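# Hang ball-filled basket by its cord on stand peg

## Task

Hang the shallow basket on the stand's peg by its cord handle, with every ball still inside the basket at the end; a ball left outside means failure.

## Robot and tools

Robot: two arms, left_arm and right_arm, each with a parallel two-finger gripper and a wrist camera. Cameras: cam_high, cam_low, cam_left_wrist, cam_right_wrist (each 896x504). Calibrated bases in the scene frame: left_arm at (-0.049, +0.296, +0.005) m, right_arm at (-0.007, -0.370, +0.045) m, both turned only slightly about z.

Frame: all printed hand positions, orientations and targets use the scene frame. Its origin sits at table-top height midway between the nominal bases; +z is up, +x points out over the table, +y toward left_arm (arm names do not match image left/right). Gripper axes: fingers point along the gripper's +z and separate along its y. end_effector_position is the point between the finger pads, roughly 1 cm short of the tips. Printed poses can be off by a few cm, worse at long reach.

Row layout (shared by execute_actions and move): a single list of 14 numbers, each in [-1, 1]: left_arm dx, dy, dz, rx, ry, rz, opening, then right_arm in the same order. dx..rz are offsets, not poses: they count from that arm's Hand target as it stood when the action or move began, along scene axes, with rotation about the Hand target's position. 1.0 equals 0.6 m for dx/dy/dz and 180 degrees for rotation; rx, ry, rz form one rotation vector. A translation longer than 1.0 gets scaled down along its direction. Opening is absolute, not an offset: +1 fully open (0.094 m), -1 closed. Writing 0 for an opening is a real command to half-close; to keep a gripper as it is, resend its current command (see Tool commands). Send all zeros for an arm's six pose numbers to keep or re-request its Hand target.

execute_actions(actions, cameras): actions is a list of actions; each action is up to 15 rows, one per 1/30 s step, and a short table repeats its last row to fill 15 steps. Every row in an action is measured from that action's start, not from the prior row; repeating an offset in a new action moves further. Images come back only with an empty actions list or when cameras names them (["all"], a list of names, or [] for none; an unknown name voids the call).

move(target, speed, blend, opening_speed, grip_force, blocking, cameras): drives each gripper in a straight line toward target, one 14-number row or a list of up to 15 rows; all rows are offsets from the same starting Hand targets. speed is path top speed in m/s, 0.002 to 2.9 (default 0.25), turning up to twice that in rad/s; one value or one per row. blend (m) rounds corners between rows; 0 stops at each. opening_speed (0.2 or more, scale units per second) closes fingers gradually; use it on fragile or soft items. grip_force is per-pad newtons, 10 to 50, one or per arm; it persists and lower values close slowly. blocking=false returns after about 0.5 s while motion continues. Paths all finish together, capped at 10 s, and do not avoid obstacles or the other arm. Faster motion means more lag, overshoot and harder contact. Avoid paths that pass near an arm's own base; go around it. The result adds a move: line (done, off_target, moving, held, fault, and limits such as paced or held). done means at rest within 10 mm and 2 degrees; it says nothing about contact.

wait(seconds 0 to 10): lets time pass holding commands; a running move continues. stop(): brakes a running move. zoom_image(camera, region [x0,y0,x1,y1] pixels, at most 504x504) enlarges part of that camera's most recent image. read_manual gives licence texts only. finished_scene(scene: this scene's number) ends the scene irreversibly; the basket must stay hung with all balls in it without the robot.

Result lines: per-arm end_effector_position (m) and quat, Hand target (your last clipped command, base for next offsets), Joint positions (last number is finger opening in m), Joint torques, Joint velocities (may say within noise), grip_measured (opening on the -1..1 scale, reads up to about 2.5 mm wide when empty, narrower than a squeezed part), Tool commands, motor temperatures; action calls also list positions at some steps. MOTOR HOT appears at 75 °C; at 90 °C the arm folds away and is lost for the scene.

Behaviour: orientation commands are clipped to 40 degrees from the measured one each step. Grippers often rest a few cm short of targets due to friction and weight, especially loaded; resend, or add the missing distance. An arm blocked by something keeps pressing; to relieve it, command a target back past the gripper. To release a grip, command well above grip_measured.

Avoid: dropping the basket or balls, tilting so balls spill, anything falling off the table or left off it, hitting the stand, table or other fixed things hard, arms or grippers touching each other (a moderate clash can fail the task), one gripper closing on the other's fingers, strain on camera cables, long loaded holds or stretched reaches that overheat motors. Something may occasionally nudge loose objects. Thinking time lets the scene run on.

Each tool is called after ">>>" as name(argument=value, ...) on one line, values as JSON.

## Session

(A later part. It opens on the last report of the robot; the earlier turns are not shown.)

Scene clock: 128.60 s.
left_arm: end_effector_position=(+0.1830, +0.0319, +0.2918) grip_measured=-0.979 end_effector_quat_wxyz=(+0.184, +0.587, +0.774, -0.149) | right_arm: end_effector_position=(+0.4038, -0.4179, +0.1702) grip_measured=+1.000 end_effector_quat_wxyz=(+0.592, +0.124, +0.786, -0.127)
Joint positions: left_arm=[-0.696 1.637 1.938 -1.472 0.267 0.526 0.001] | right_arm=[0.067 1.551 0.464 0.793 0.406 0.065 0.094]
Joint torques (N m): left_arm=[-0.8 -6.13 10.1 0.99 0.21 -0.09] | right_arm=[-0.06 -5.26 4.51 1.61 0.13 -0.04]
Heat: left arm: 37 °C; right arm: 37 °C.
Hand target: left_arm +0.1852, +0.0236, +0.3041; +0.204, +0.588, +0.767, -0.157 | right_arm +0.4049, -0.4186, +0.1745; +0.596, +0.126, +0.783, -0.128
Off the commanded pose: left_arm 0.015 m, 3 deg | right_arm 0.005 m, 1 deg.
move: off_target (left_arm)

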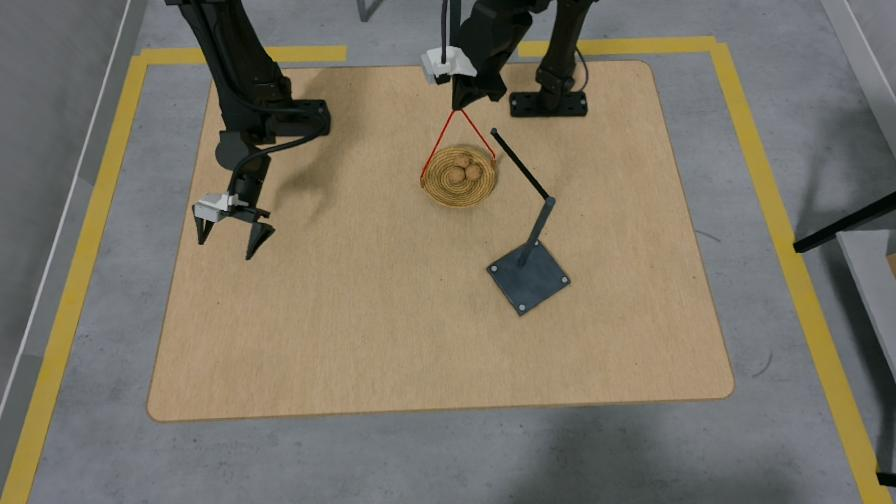

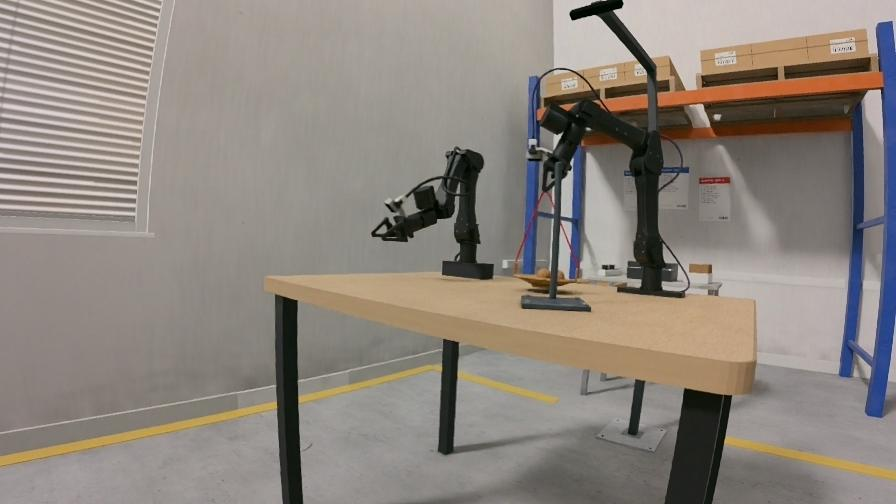

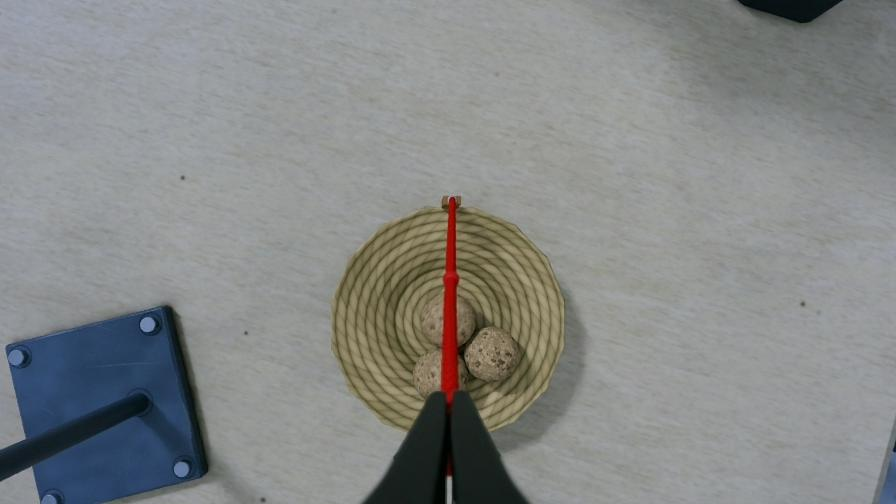

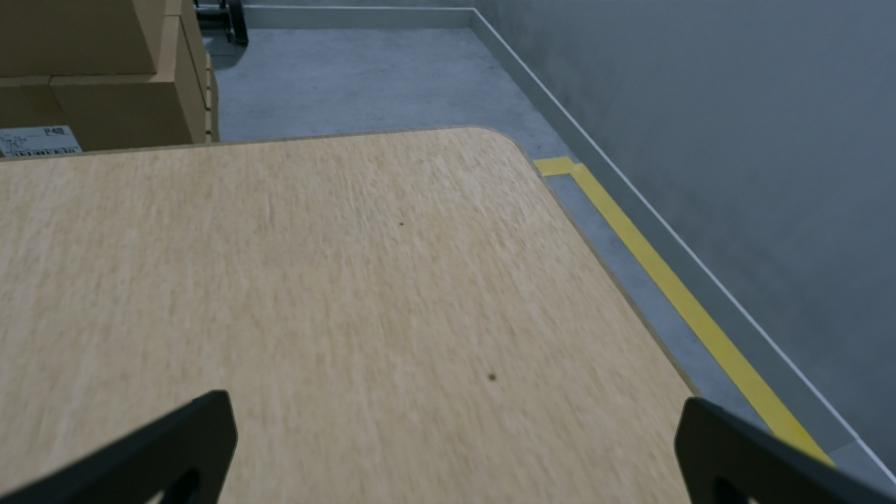

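>>> move(target=[[-0.02,-0.005,0.08,0,0,0,-1,0,0,0,0,0,0,1],[-0.1,-0.02,0.27,0,0,0,-1,0,0,0,0,0,0,1]], speed=0.05, blend=[0.03,0], cameras=["all"])

>>> zoom_image(camera="cam_low", region=[490, 120, 690, 320])

Scene clock: 140.03 s.
left_arm: end_effector_position=(+0.1325, +0.0072, +0.4416) grip_measured=-0.979 end_effector_quat_wxyz=(+0.348, +0.541, +0.735, -0.215) | right_arm: end_effector_position=(+0.4038, -0.4179, +0.1702) grip_measured=+1.000 end_effector_quat_wxyz=(+0.592, +0.124, +0.786, -0.127)
Joint positions: left_arm=[-0.879 1.652 2.499 -1.596 0.213 0.275 0.001] | right_arm=[0.067 1.551 0.464 0.793 0.406 0.065 0.094]
Joint torques (N m): left_arm=[-0.8 -7.6 7.21 1.66 0.09 -0.1] | right_arm=[-0.03 -5.23 4.56 1.61 0.12 -0.04]
Heat: left arm: 37 °C; right arm: 37 °C.
Hand target: left_arm +0.1251, +0.0115, +0.4660; +0.204, +0.588, +0.767, -0.157 | right_arm +0.4049, -0.4186, +0.1745; +0.596, +0.126, +0.783, -0.128
Off the commanded pose: left_arm 0.026 m, 19 deg | right_arm 0.005 m, 1 deg.
joint read past its limit (left arm) — joint 4 (wrist pitch), lower limit.
joint sent to its limit (left arm) — joint 4 (wrist pitch), lower limit. The joint targets are off in orientation, not in position.
move: off_target (left_arm); blend cut to 0.0248 m at target 1

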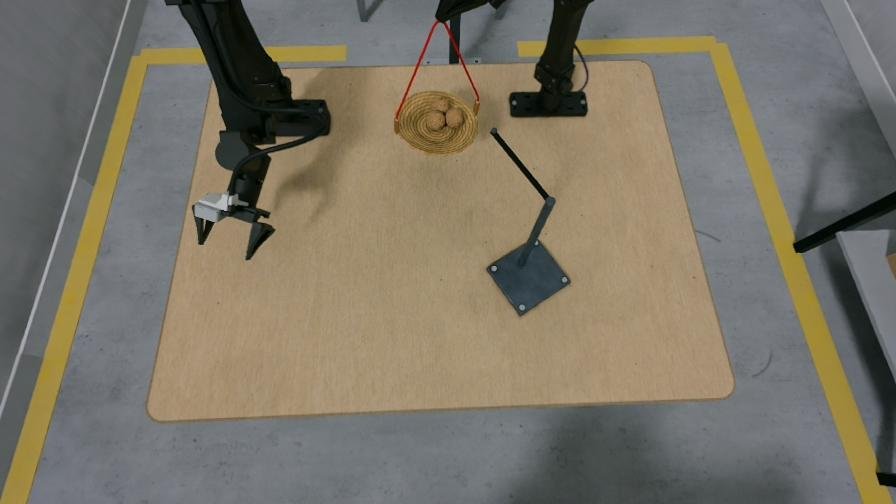

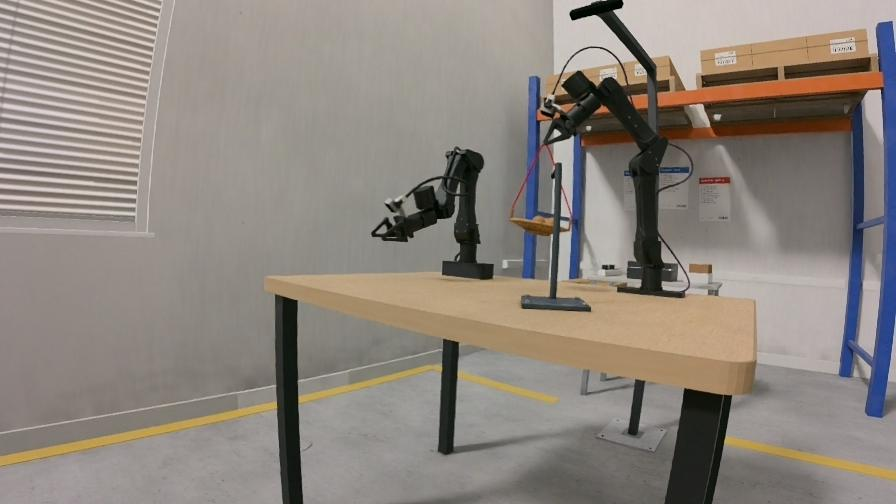

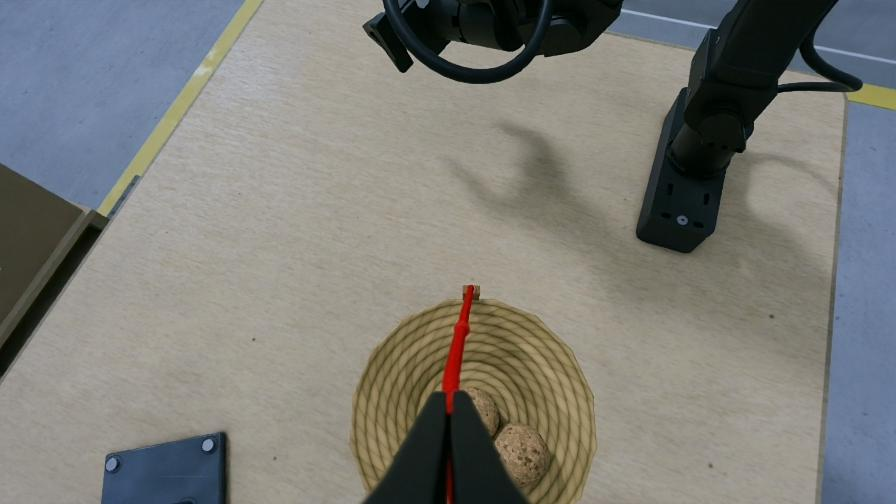

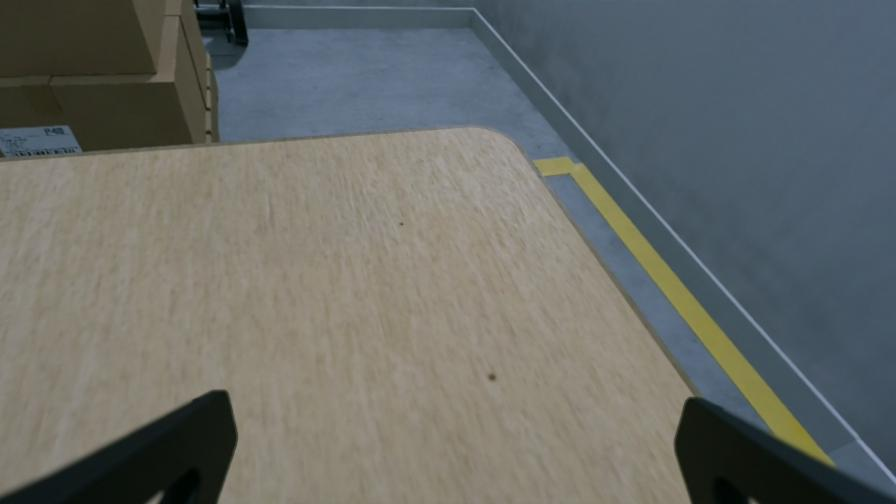

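Scaled by 2.520 from the camera's 896x504 image, which has a finer 1280x720 frame.

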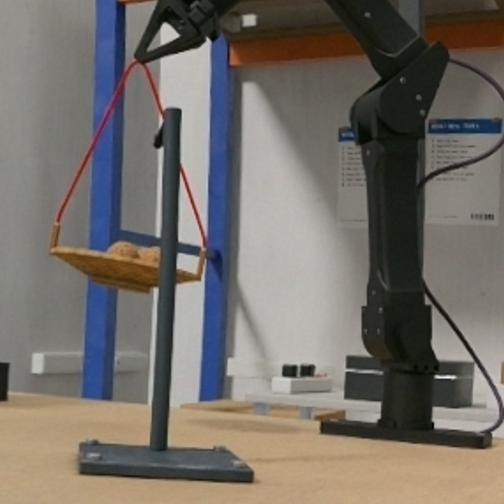

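>>> move(target=[0.072,0.0225,-0.03,-0.1027,-0.046,0.0988,-1,0,0,0,0,0,0,1], speed=0.05, cameras=["cam_high","cam_low","cam_left_wrist"])

>>> zoom_image(camera="cam_low", region=[490, 120, 690, 320])

>>> zoom_image(camera="cam_high", region=[390, 0, 630, 240])

Scene clock: 163.13 s.
left_arm: end_effector_position=(+0.1626, +0.0270, +0.4369) grip_measured=-0.979 end_effector_quat_wxyz=(+0.348, +0.442, +0.804, -0.194) | right_arm: end_effector_position=(+0.4038, -0.4179, +0.1702) grip_measured=+1.000 end_effector_quat_wxyz=(+0.592, +0.124, +0.786, -0.127)
Joint positions: left_arm=[-0.82 1.652 2.489 -1.596 0.125 0.112 0.001] | right_arm=[0.067 1.551 0.464 0.793 0.406 0.065 0.094]
Joint torques (N m): left_arm=[0.66 -5.68 4.26 1.88 -0.01 -0.09] | right_arm=[-0.03 -5.26 4.46 1.63 0.13 -0.04]
Heat: left arm: 36 °C; right arm: 37 °C.
Hand target: left_arm +0.1684, +0.0251, +0.4481; +0.372, +0.432, +0.797, -0.202 | right_arm +0.4049, -0.4186, +0.1745; +0.596, +0.126, +0.783, -0.128
Off the commanded pose: left_arm 0.013 m, 3 deg | right_arm 0.005 m, 1 deg.
joint read past its limit (left arm) — joint 4 (wrist pitch), lower limit.
move: off_target (left_arm)
Images, in order (width x height): cam_high 896x504, cam_low 896x504, cam_left_wrist 896x504.

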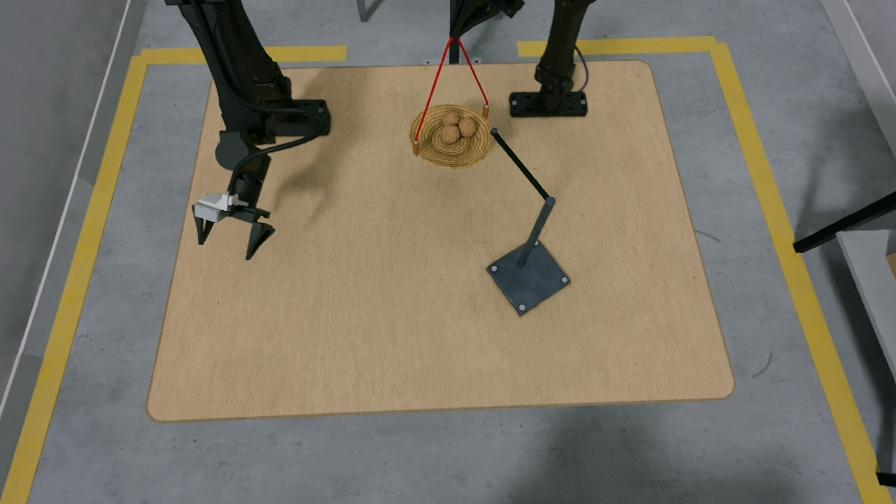

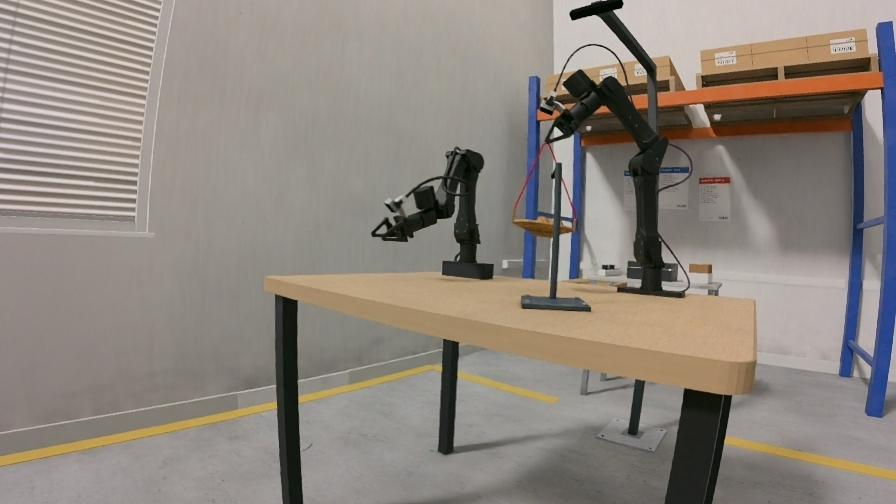

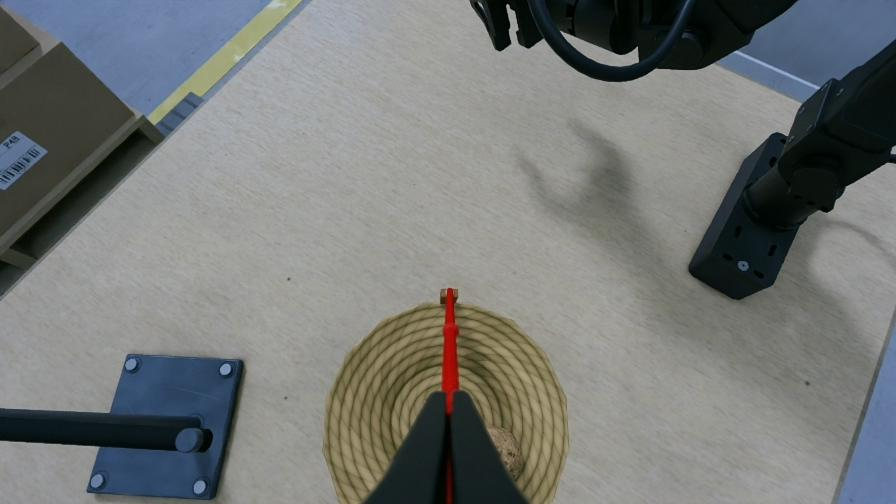

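Scaled by 2.520 from the camera's 896x504 image, which has a finer 1280x720 frame.

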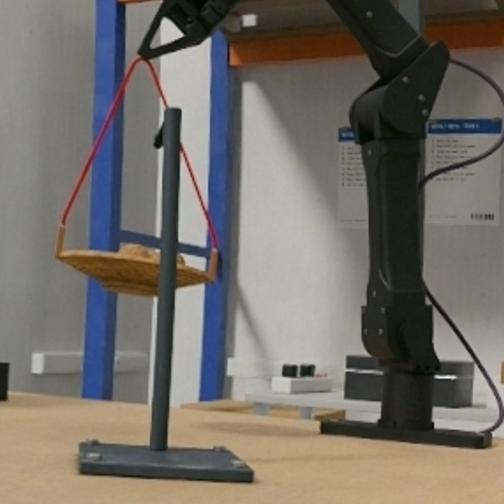

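Scaled by 2.100 from the camera's 896x504 image, which has a finer 1280x720 frame.

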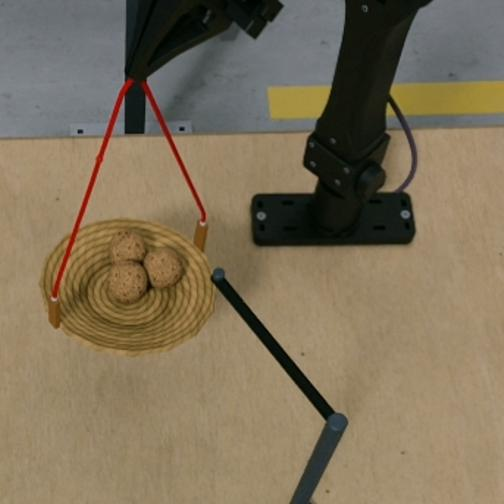

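>>> move(target=[0.217,0.142,0,0,0,0,-1,0,0,0,0,0,0,1], speed=0.05, cameras=["cam_high","cam_low","cam_left_wrist"])

>>> zoom_image(camera="cam_low", region=[490, 120, 690, 320])

>>> zoom_image(camera="cam_high", region=[390, 40, 630, 280])

Scene clock: 178.07 s.
left_arm: end_effector_position=(+0.2979, +0.1132, +0.4326) grip_measured=-0.979 end_effector_quat_wxyz=(+0.390, +0.408, +0.802, -0.197) | right_arm: end_effector_position=(+0.4038, -0.4179, +0.1702) grip_measured=+1.000 end_effector_quat_wxyz=(+0.592, +0.124, +0.786, -0.127)
Joint positions: left_arm=[-0.237 1.864 2.668 -1.596 0.517 0.466 0.001] | right_arm=[0.067 1.551 0.464 0.793 0.406 0.065 0.094]
Joint torques (N m): left_arm=[0.42 -6.89 7.71 1.55 0.47 0.06] | right_arm=[-0.03 -5.23 4.56 1.61 0.14 -0.03]
Heat: left arm: 37 °C; right arm: 37 °C.
Hand target: left_arm +0.2985, +0.1103, +0.4482; +0.372, +0.432, +0.797, -0.202 | right_arm +0.4049, -0.4186, +0.1745; +0.596, +0.126, +0.783, -0.128
Off the commanded pose: left_arm 0.016 m, 4 deg | right_arm 0.005 m, 1 deg.
joint read past its limit (left arm) — joint 4 (wrist pitch), lower limit.
joint sent to its limit (left arm) — joint 4 (wrist pitch), lower limit. The joint targets are off in orientation, not in position.
move: off_target (left_arm)
Images, in order (width x height): cam_high 896x504, cam_low 896x504, cam_left_wrist 896x504.

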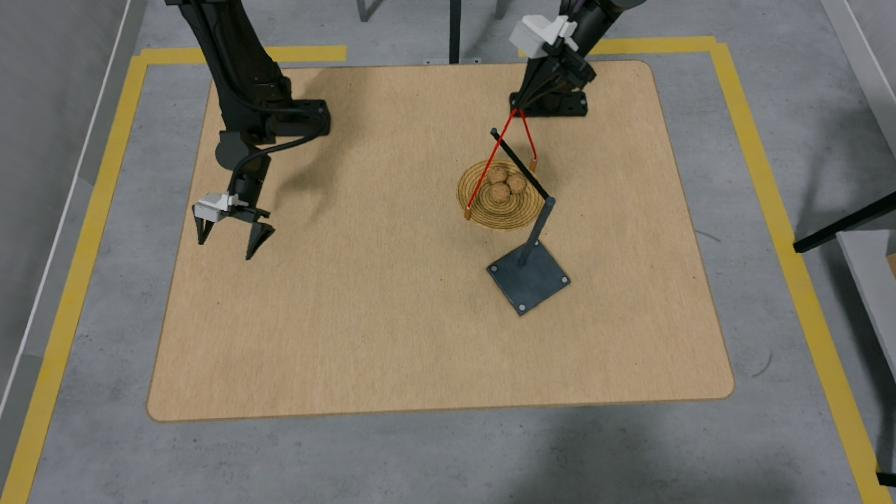

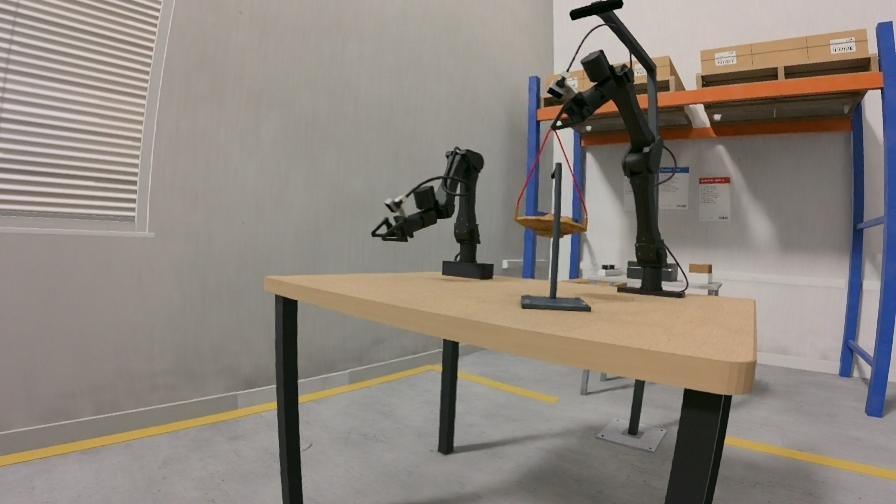

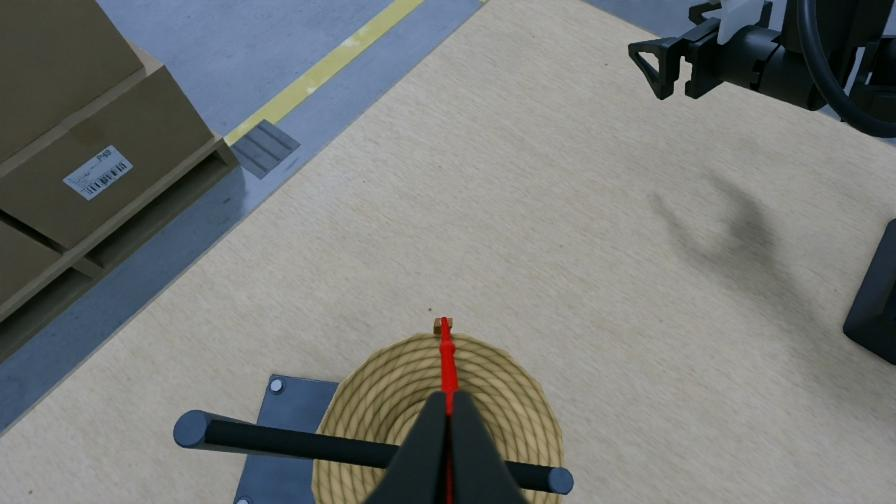

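Scaled by 2.520 from the camera's 896x504 image, which has a finer 1280x720 frame.

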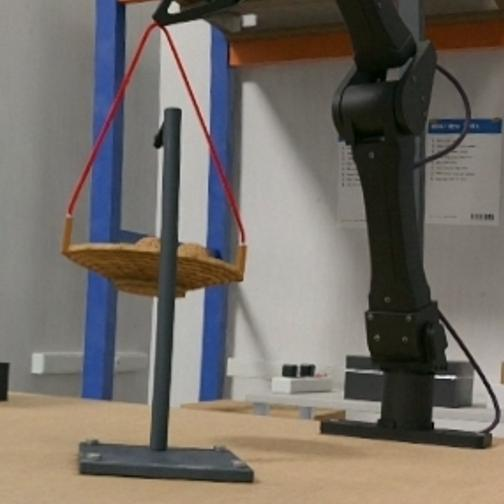

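Scaled by 2.100 from the camera's 896x504 image, which has a finer 1280x720 frame.

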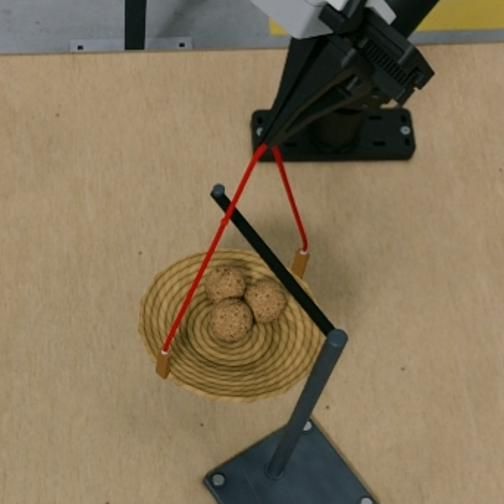

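>>> move(target=[0,-0.008,-0.075,0,0,0,-1,0,0,0,0,0,0,1], speed=0.04, cameras=["cam_high","cam_low","cam_left_wrist"])

>>> zoom_image(camera="cam_low", region=[510, 140, 610, 260])

>>> zoom_image(camera="cam_high", region=[430, 80, 590, 240])

Scene clock: 191.60 s.
left_arm: end_effector_position=(+0.3050, +0.1103, +0.3786) grip_measured=-0.979 end_effector_quat_wxyz=(+0.331, +0.420, +0.821, -0.201) | right_arm: end_effector_position=(+0.4038, -0.4179, +0.1702) grip_measured=+1.000 end_effector_quat_wxyz=(+0.592, +0.124, +0.786, -0.127)
Joint positions: left_arm=[-0.242 1.797 2.356 -1.492 0.512 0.51 0.001] | right_arm=[0.067 1.551 0.464 0.793 0.406 0.065 0.094]
Joint torques (N m): left_arm=[-0.83 -11.33 5.42 1.59 0.38 0.06] | right_arm=[-0.05 -5.2 4.49 1.61 0.14 -0.03]
Heat: left arm: 37 °C; right arm: 37 °C.
Hand target: left_arm +0.2985, +0.1054, +0.4031; +0.372, +0.432, +0.797, -0.202 | right_arm +0.4049, -0.4186, +0.1745; +0.596, +0.126, +0.783, -0.128
Off the commanded pose: left_arm 0.026 m, 6 deg | right_arm 0.005 m, 1 deg.
move: off_target (left_arm)
Images, in order (width x height): cam_high 896x504, cam_low 896x504, cam_left_wrist 896x504.

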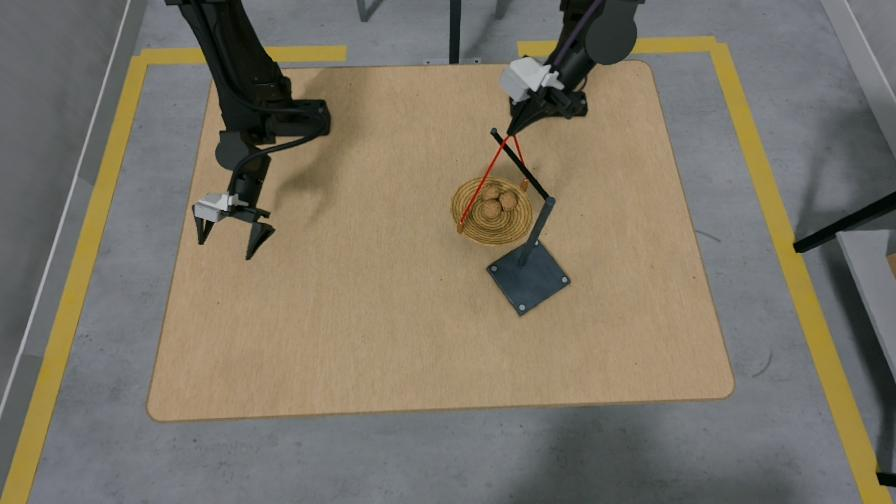

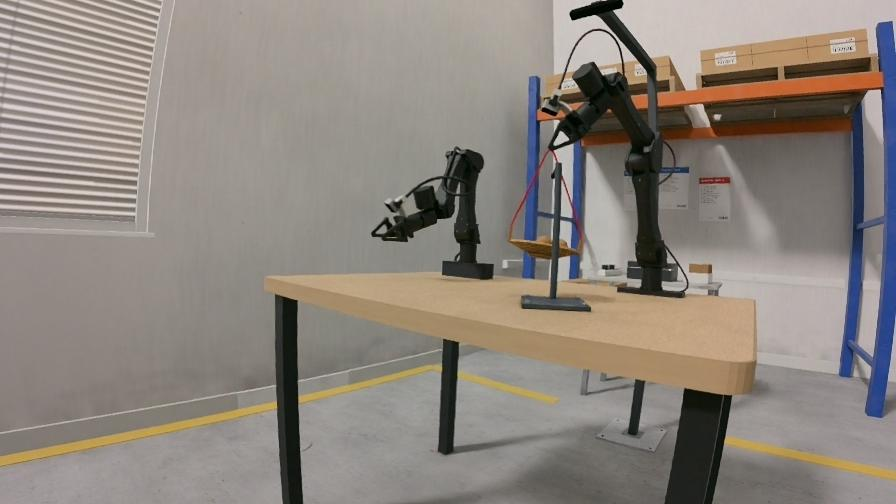

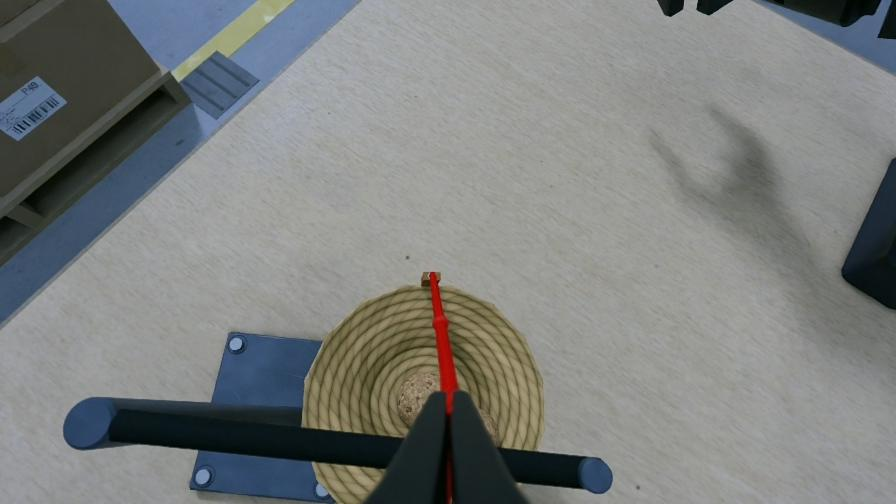

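Scaled by 4.200 from the camera's 896x504 image, which has a finer 1280x720 frame.

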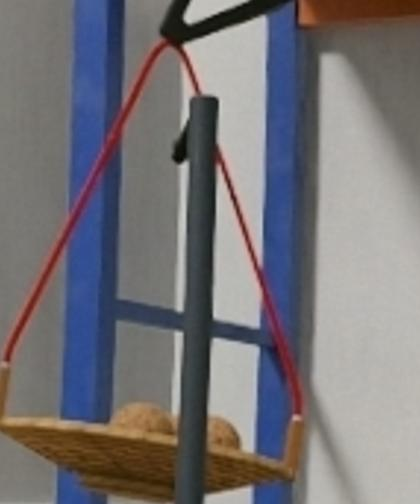

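Scaled by 3.150 from the camera's 896x504 image, which has a finer 1280x720 frame.

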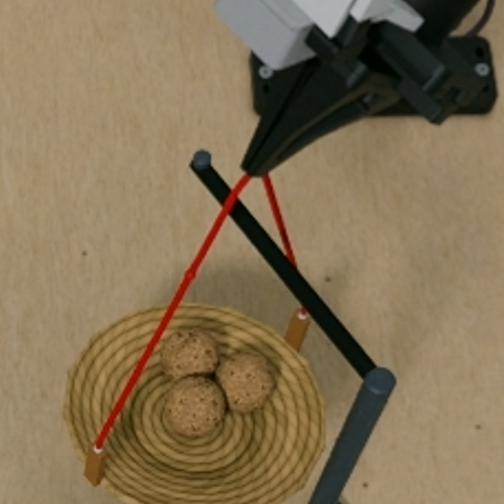

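>>> move(target=[-0.003,-0.005,-0.05,0,0,0,-1,0,0,0,0,0,0,1], speed=0.04, cameras=["cam_high","cam_low","cam_left_wrist"])

>>> zoom_image(camera="cam_low", region=[510, 140, 610, 260])

>>> zoom_image(camera="cam_high", region=[430, 80, 590, 240])

Scene clock: 197.27 s.
left_arm: end_effector_position=(+0.3018, +0.1077, +0.3488) grip_measured=-0.979 end_effector_quat_wxyz=(+0.332, +0.425, +0.819, -0.199) | right_arm: end_effector_position=(+0.4038, -0.4179, +0.1702) grip_measured=+1.000 end_effector_quat_wxyz=(+0.592, +0.124, +0.786, -0.127)
Joint positions: left_arm=[-0.253 1.671 2.046 -1.303 0.505 0.512 0.001] | right_arm=[0.067 1.551 0.464 0.793 0.406 0.065 0.094]
Joint torques (N m): left_arm=[-0.84 -10.86 6.2 1.63 0.37 -0.06] | right_arm=[-0.01 -5.26 4.49 1.6 0.14 -0.02]
Heat: left arm: 37 °C; right arm: 37 °C.
Hand target: left_arm +0.2967, +0.1026, +0.3732; +0.372, +0.432, +0.797, -0.201 | right_arm +0.4049, -0.4186, +0.1745; +0.596, +0.126, +0.783, -0.128
Off the commanded pose: left_arm 0.025 m, 5 deg | right_arm 0.005 m, 1 deg.
move: off_target (left_arm)
Images, in order (width x height): cam_high 896x504, cam_low 896x504, cam_left_wrist 896x504.

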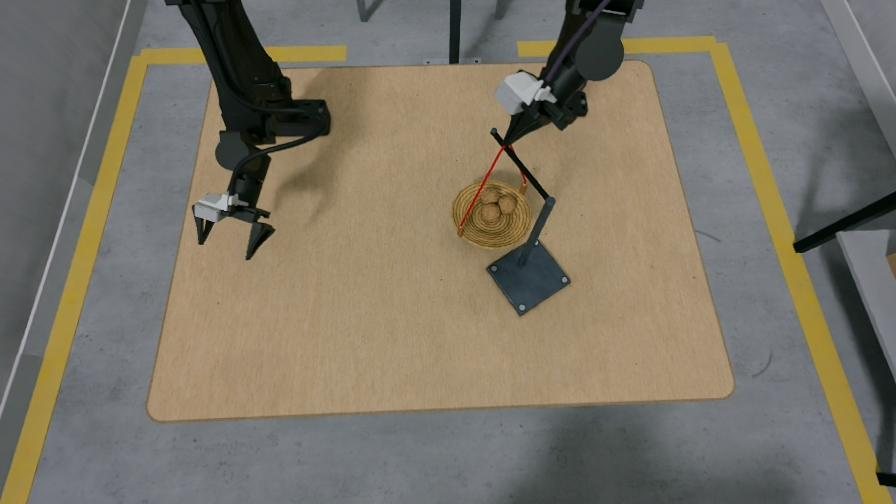

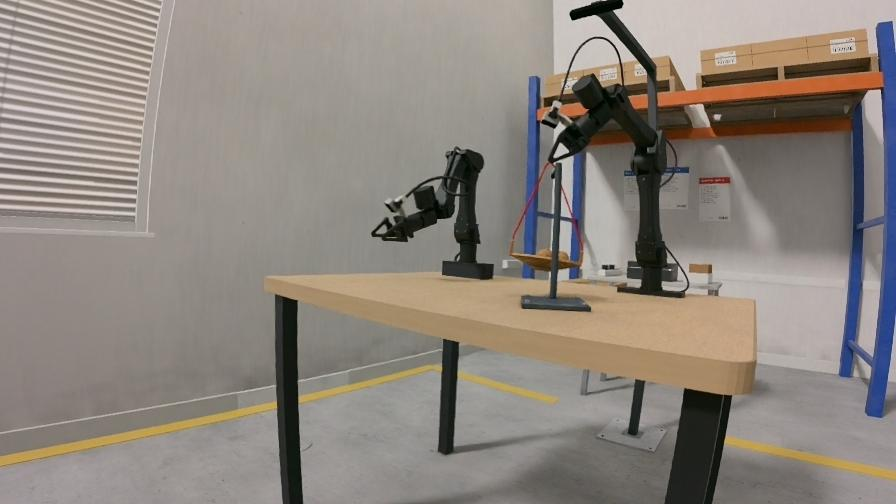

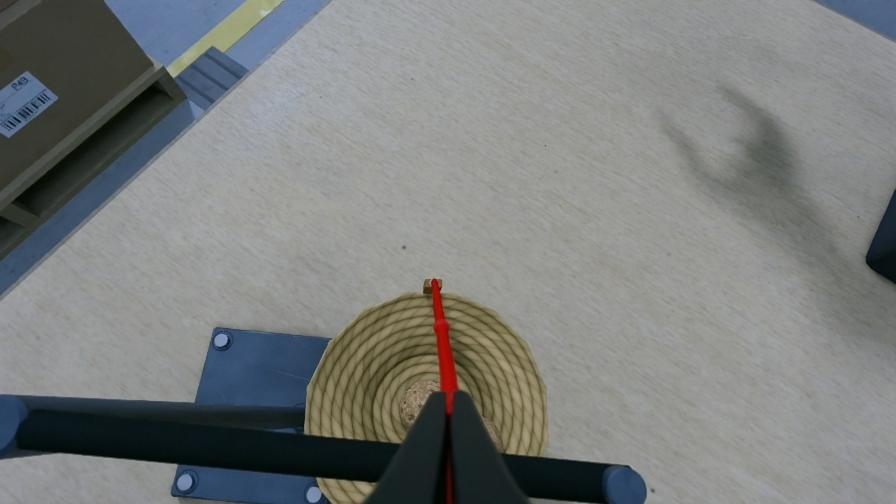

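Scaled by 4.200 from the camera's 896x504 image, which has a finer 1280x720 frame.

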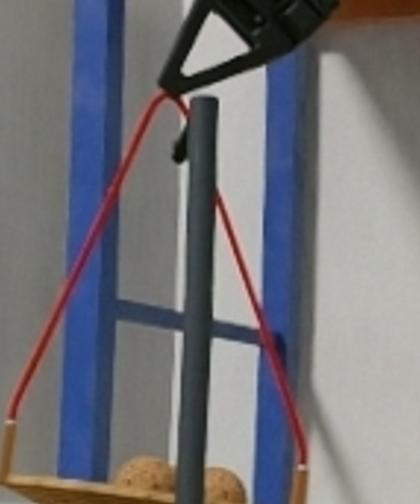

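Scaled by 3.150 from the camera's 896x504 image, which has a finer 1280x720 frame.

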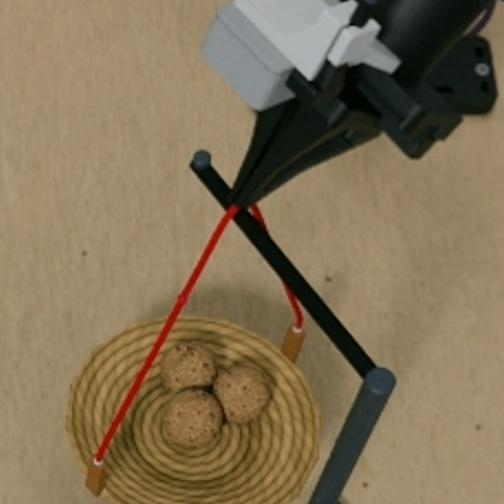

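>>> move(target=[0.003,0.0,-0.027,0,0,0,-1,0,0,0,0,0,0,1], speed=0.03, cameras=["cam_high","cam_low","cam_left_wrist"])

>>> zoom_image(camera="cam_low", region=[510, 140, 610, 290])

>>> zoom_image(camera="cam_high", region=[430, 80, 590, 260])

Scene clock: 202.17 s.
left_arm: end_effector_position=(+0.3014, +0.1078, +0.3341) grip_measured=-0.979 end_effector_quat_wxyz=(+0.332, +0.425, +0.818, -0.199) | right_arm: end_effector_position=(+0.4038, -0.4179, +0.1702) grip_measured=+1.000 end_effector_quat_wxyz=(+0.592, +0.124, +0.786, -0.127)
Joint positions: left_arm=[-0.253 1.63 1.93 -1.228 0.505 0.512 0.001] | right_arm=[0.067 1.551 0.464 0.793 0.406 0.065 0.094]
Joint torques (N m): left_arm=[-0.66 -10.41 6.42 1.65 0.38 -0.05] | right_arm=[-0.03 -5.27 4.53 1.62 0.13 -0.03]
Heat: left arm: 37 °C; right arm: 37 °C.
Hand target: left_arm +0.2985, +0.1026, +0.3571; +0.372, +0.432, +0.796, -0.201 | right_arm +0.4049, -0.4186, +0.1745; +0.596, +0.126, +0.783, -0.128
Off the commanded pose: left_arm 0.024 m, 5 deg | right_arm 0.005 m, 1 deg.
move: off_target (left_arm)
Images, in order (width x height): cam_high 896x504, cam_low 896x504, cam_left_wrist 896x504.

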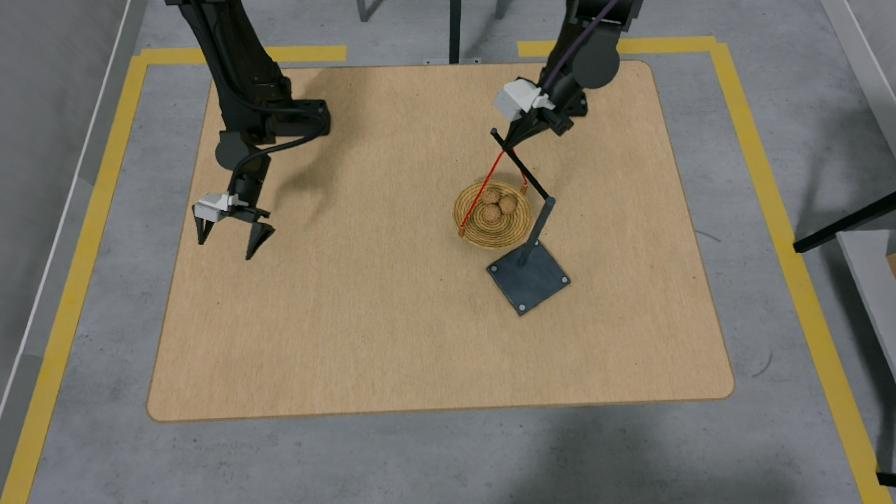

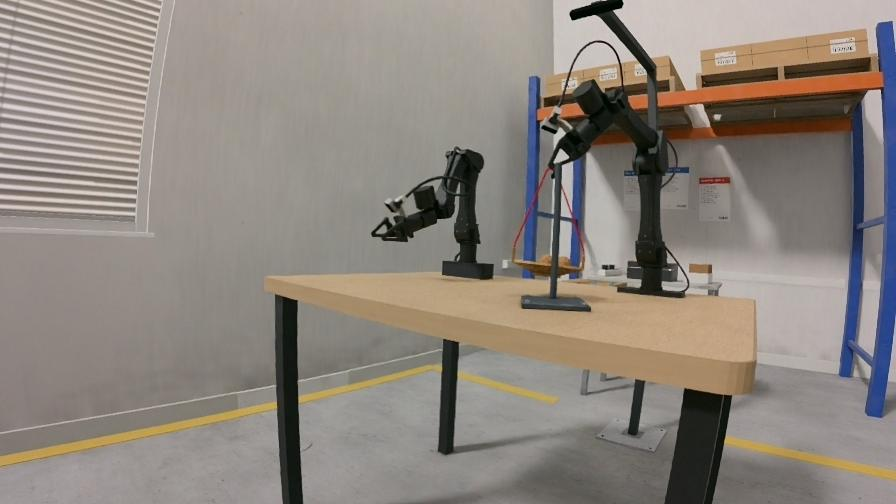

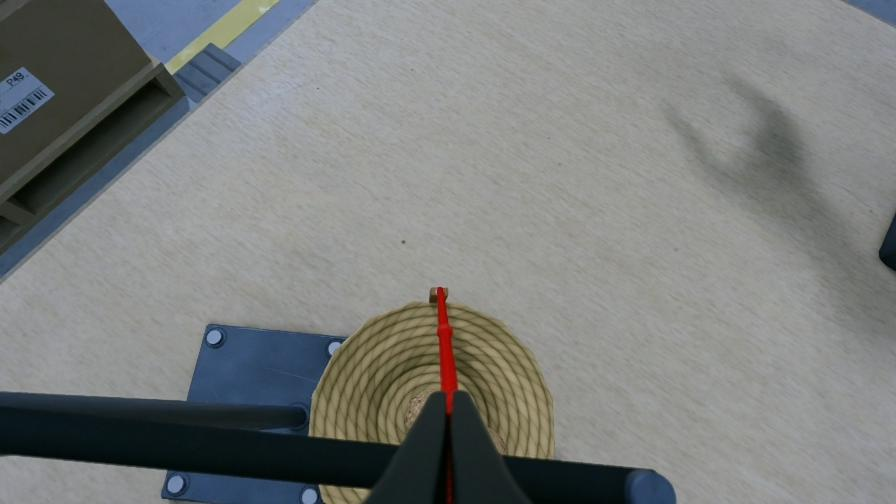

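Scaled by 3.360 from the camera's 896x504 image, which has a finer 1280x720 frame.

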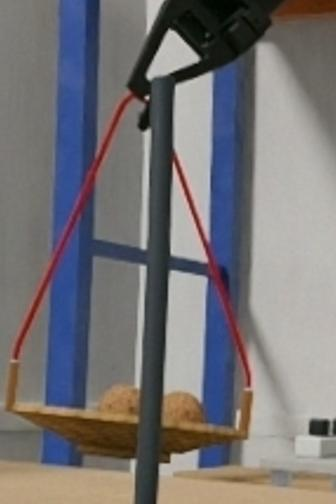

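Scaled by 2.800 from the camera's 896x504 image, which has a finer 1280x720 frame.

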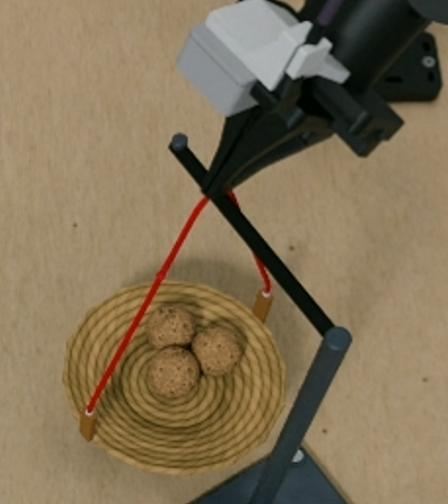

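>>> move(target=[0.0,0.0,-0.016,0,0,0,-1,0,0,0,0,0,0,1], speed=0.02, cameras=["cam_high","cam_low","cam_left_wrist"])

>>> zoom_image(camera="cam_low", region=[510, 140, 610, 290])

>>> zoom_image(camera="cam_high", region=[430, 80, 590, 260])

Scene clock: 207.97 s.
left_arm: end_effector_position=(+0.3030, +0.1073, +0.3306) grip_measured=-0.979 end_effector_quat_wxyz=(+0.344, +0.426, +0.813, -0.197) | right_arm: end_effector_position=(+0.4038, -0.4179, +0.1702) grip_measured=+1.000 end_effector_quat_wxyz=(+0.592, +0.124, +0.786, -0.127)
Joint positions: left_arm=[-0.253 1.601 1.867 -1.167 0.506 0.512 0.001] | right_arm=[0.067 1.551 0.464 0.793 0.406 0.065 0.094]
Joint torques (N m): left_arm=[-0.65 -9.65 6.17 1.56 0.37 -0.06] | right_arm=[-0.08 -5.22 4.51 1.63 0.13 -0.03]
Heat: left arm: 38 °C; right arm: 36 °C.
Hand target: left_arm +0.2986, +0.1026, +0.3474; +0.372, +0.432, +0.797, -0.201 | right_arm +0.4049, -0.4186, +0.1745; +0.596, +0.126, +0.783, -0.128
Off the commanded pose: left_arm 0.018 m, 4 deg | right_arm 0.005 m, 1 deg.
move: off_target (left_arm)
Images, in order (width x height): cam_high 896x504, cam_low 896x504, cam_left_wrist 896x504.

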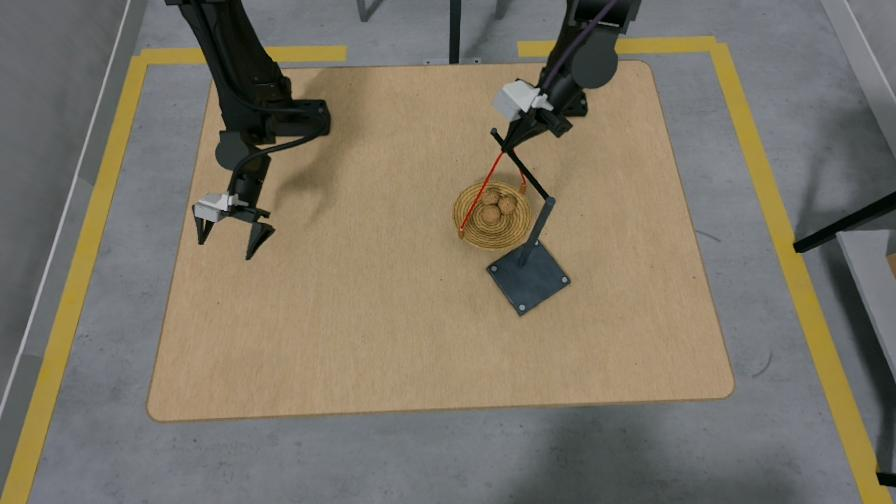

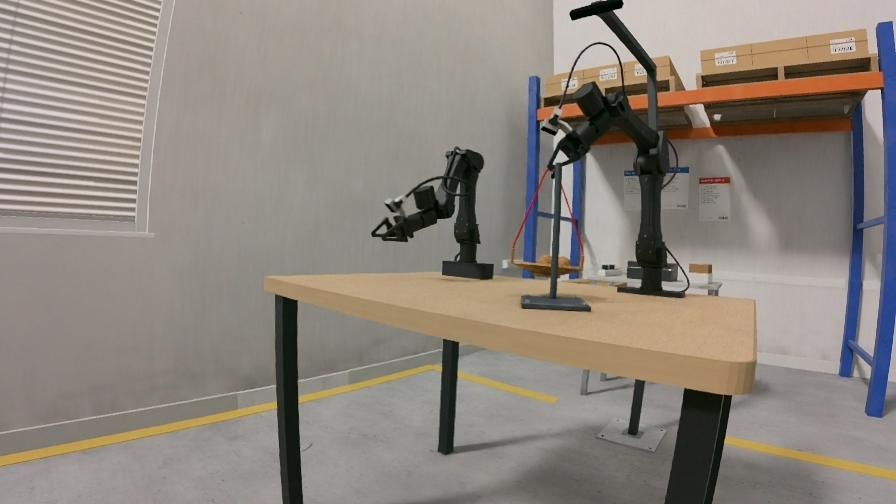

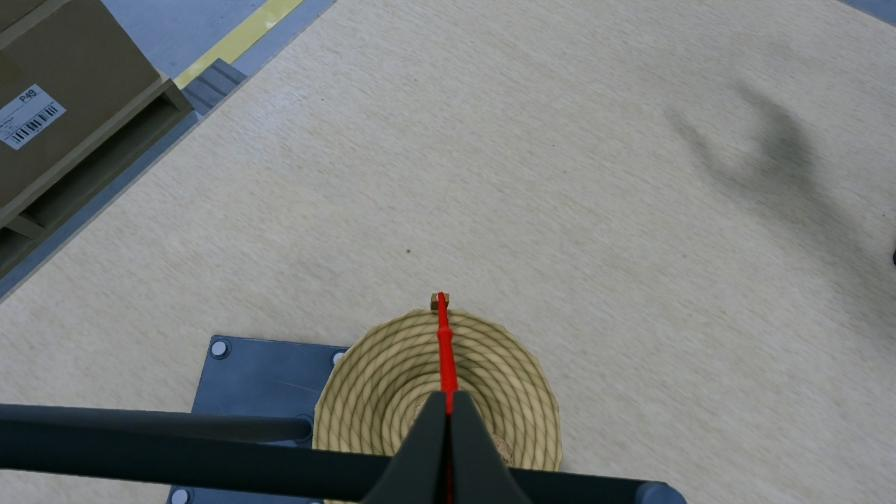

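Scaled by 3.360 from the camera's 896x504 image, which has a finer 1280x720 frame.

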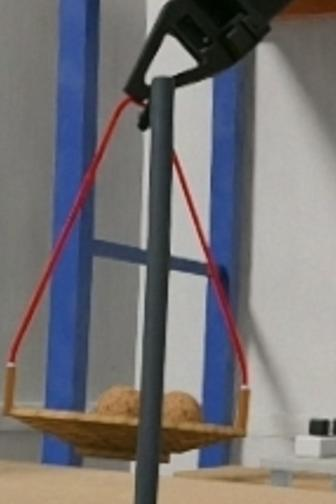

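Scaled by 2.800 from the camera's 896x504 image, which has a finer 1280x720 frame.

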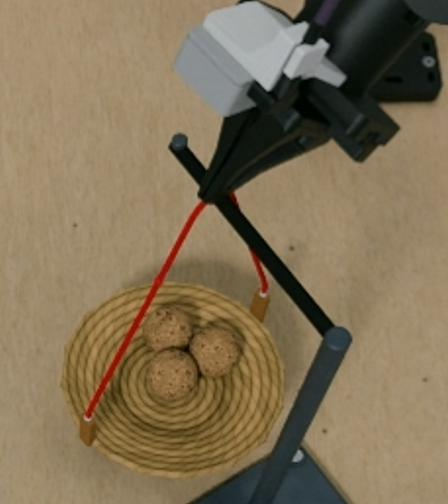

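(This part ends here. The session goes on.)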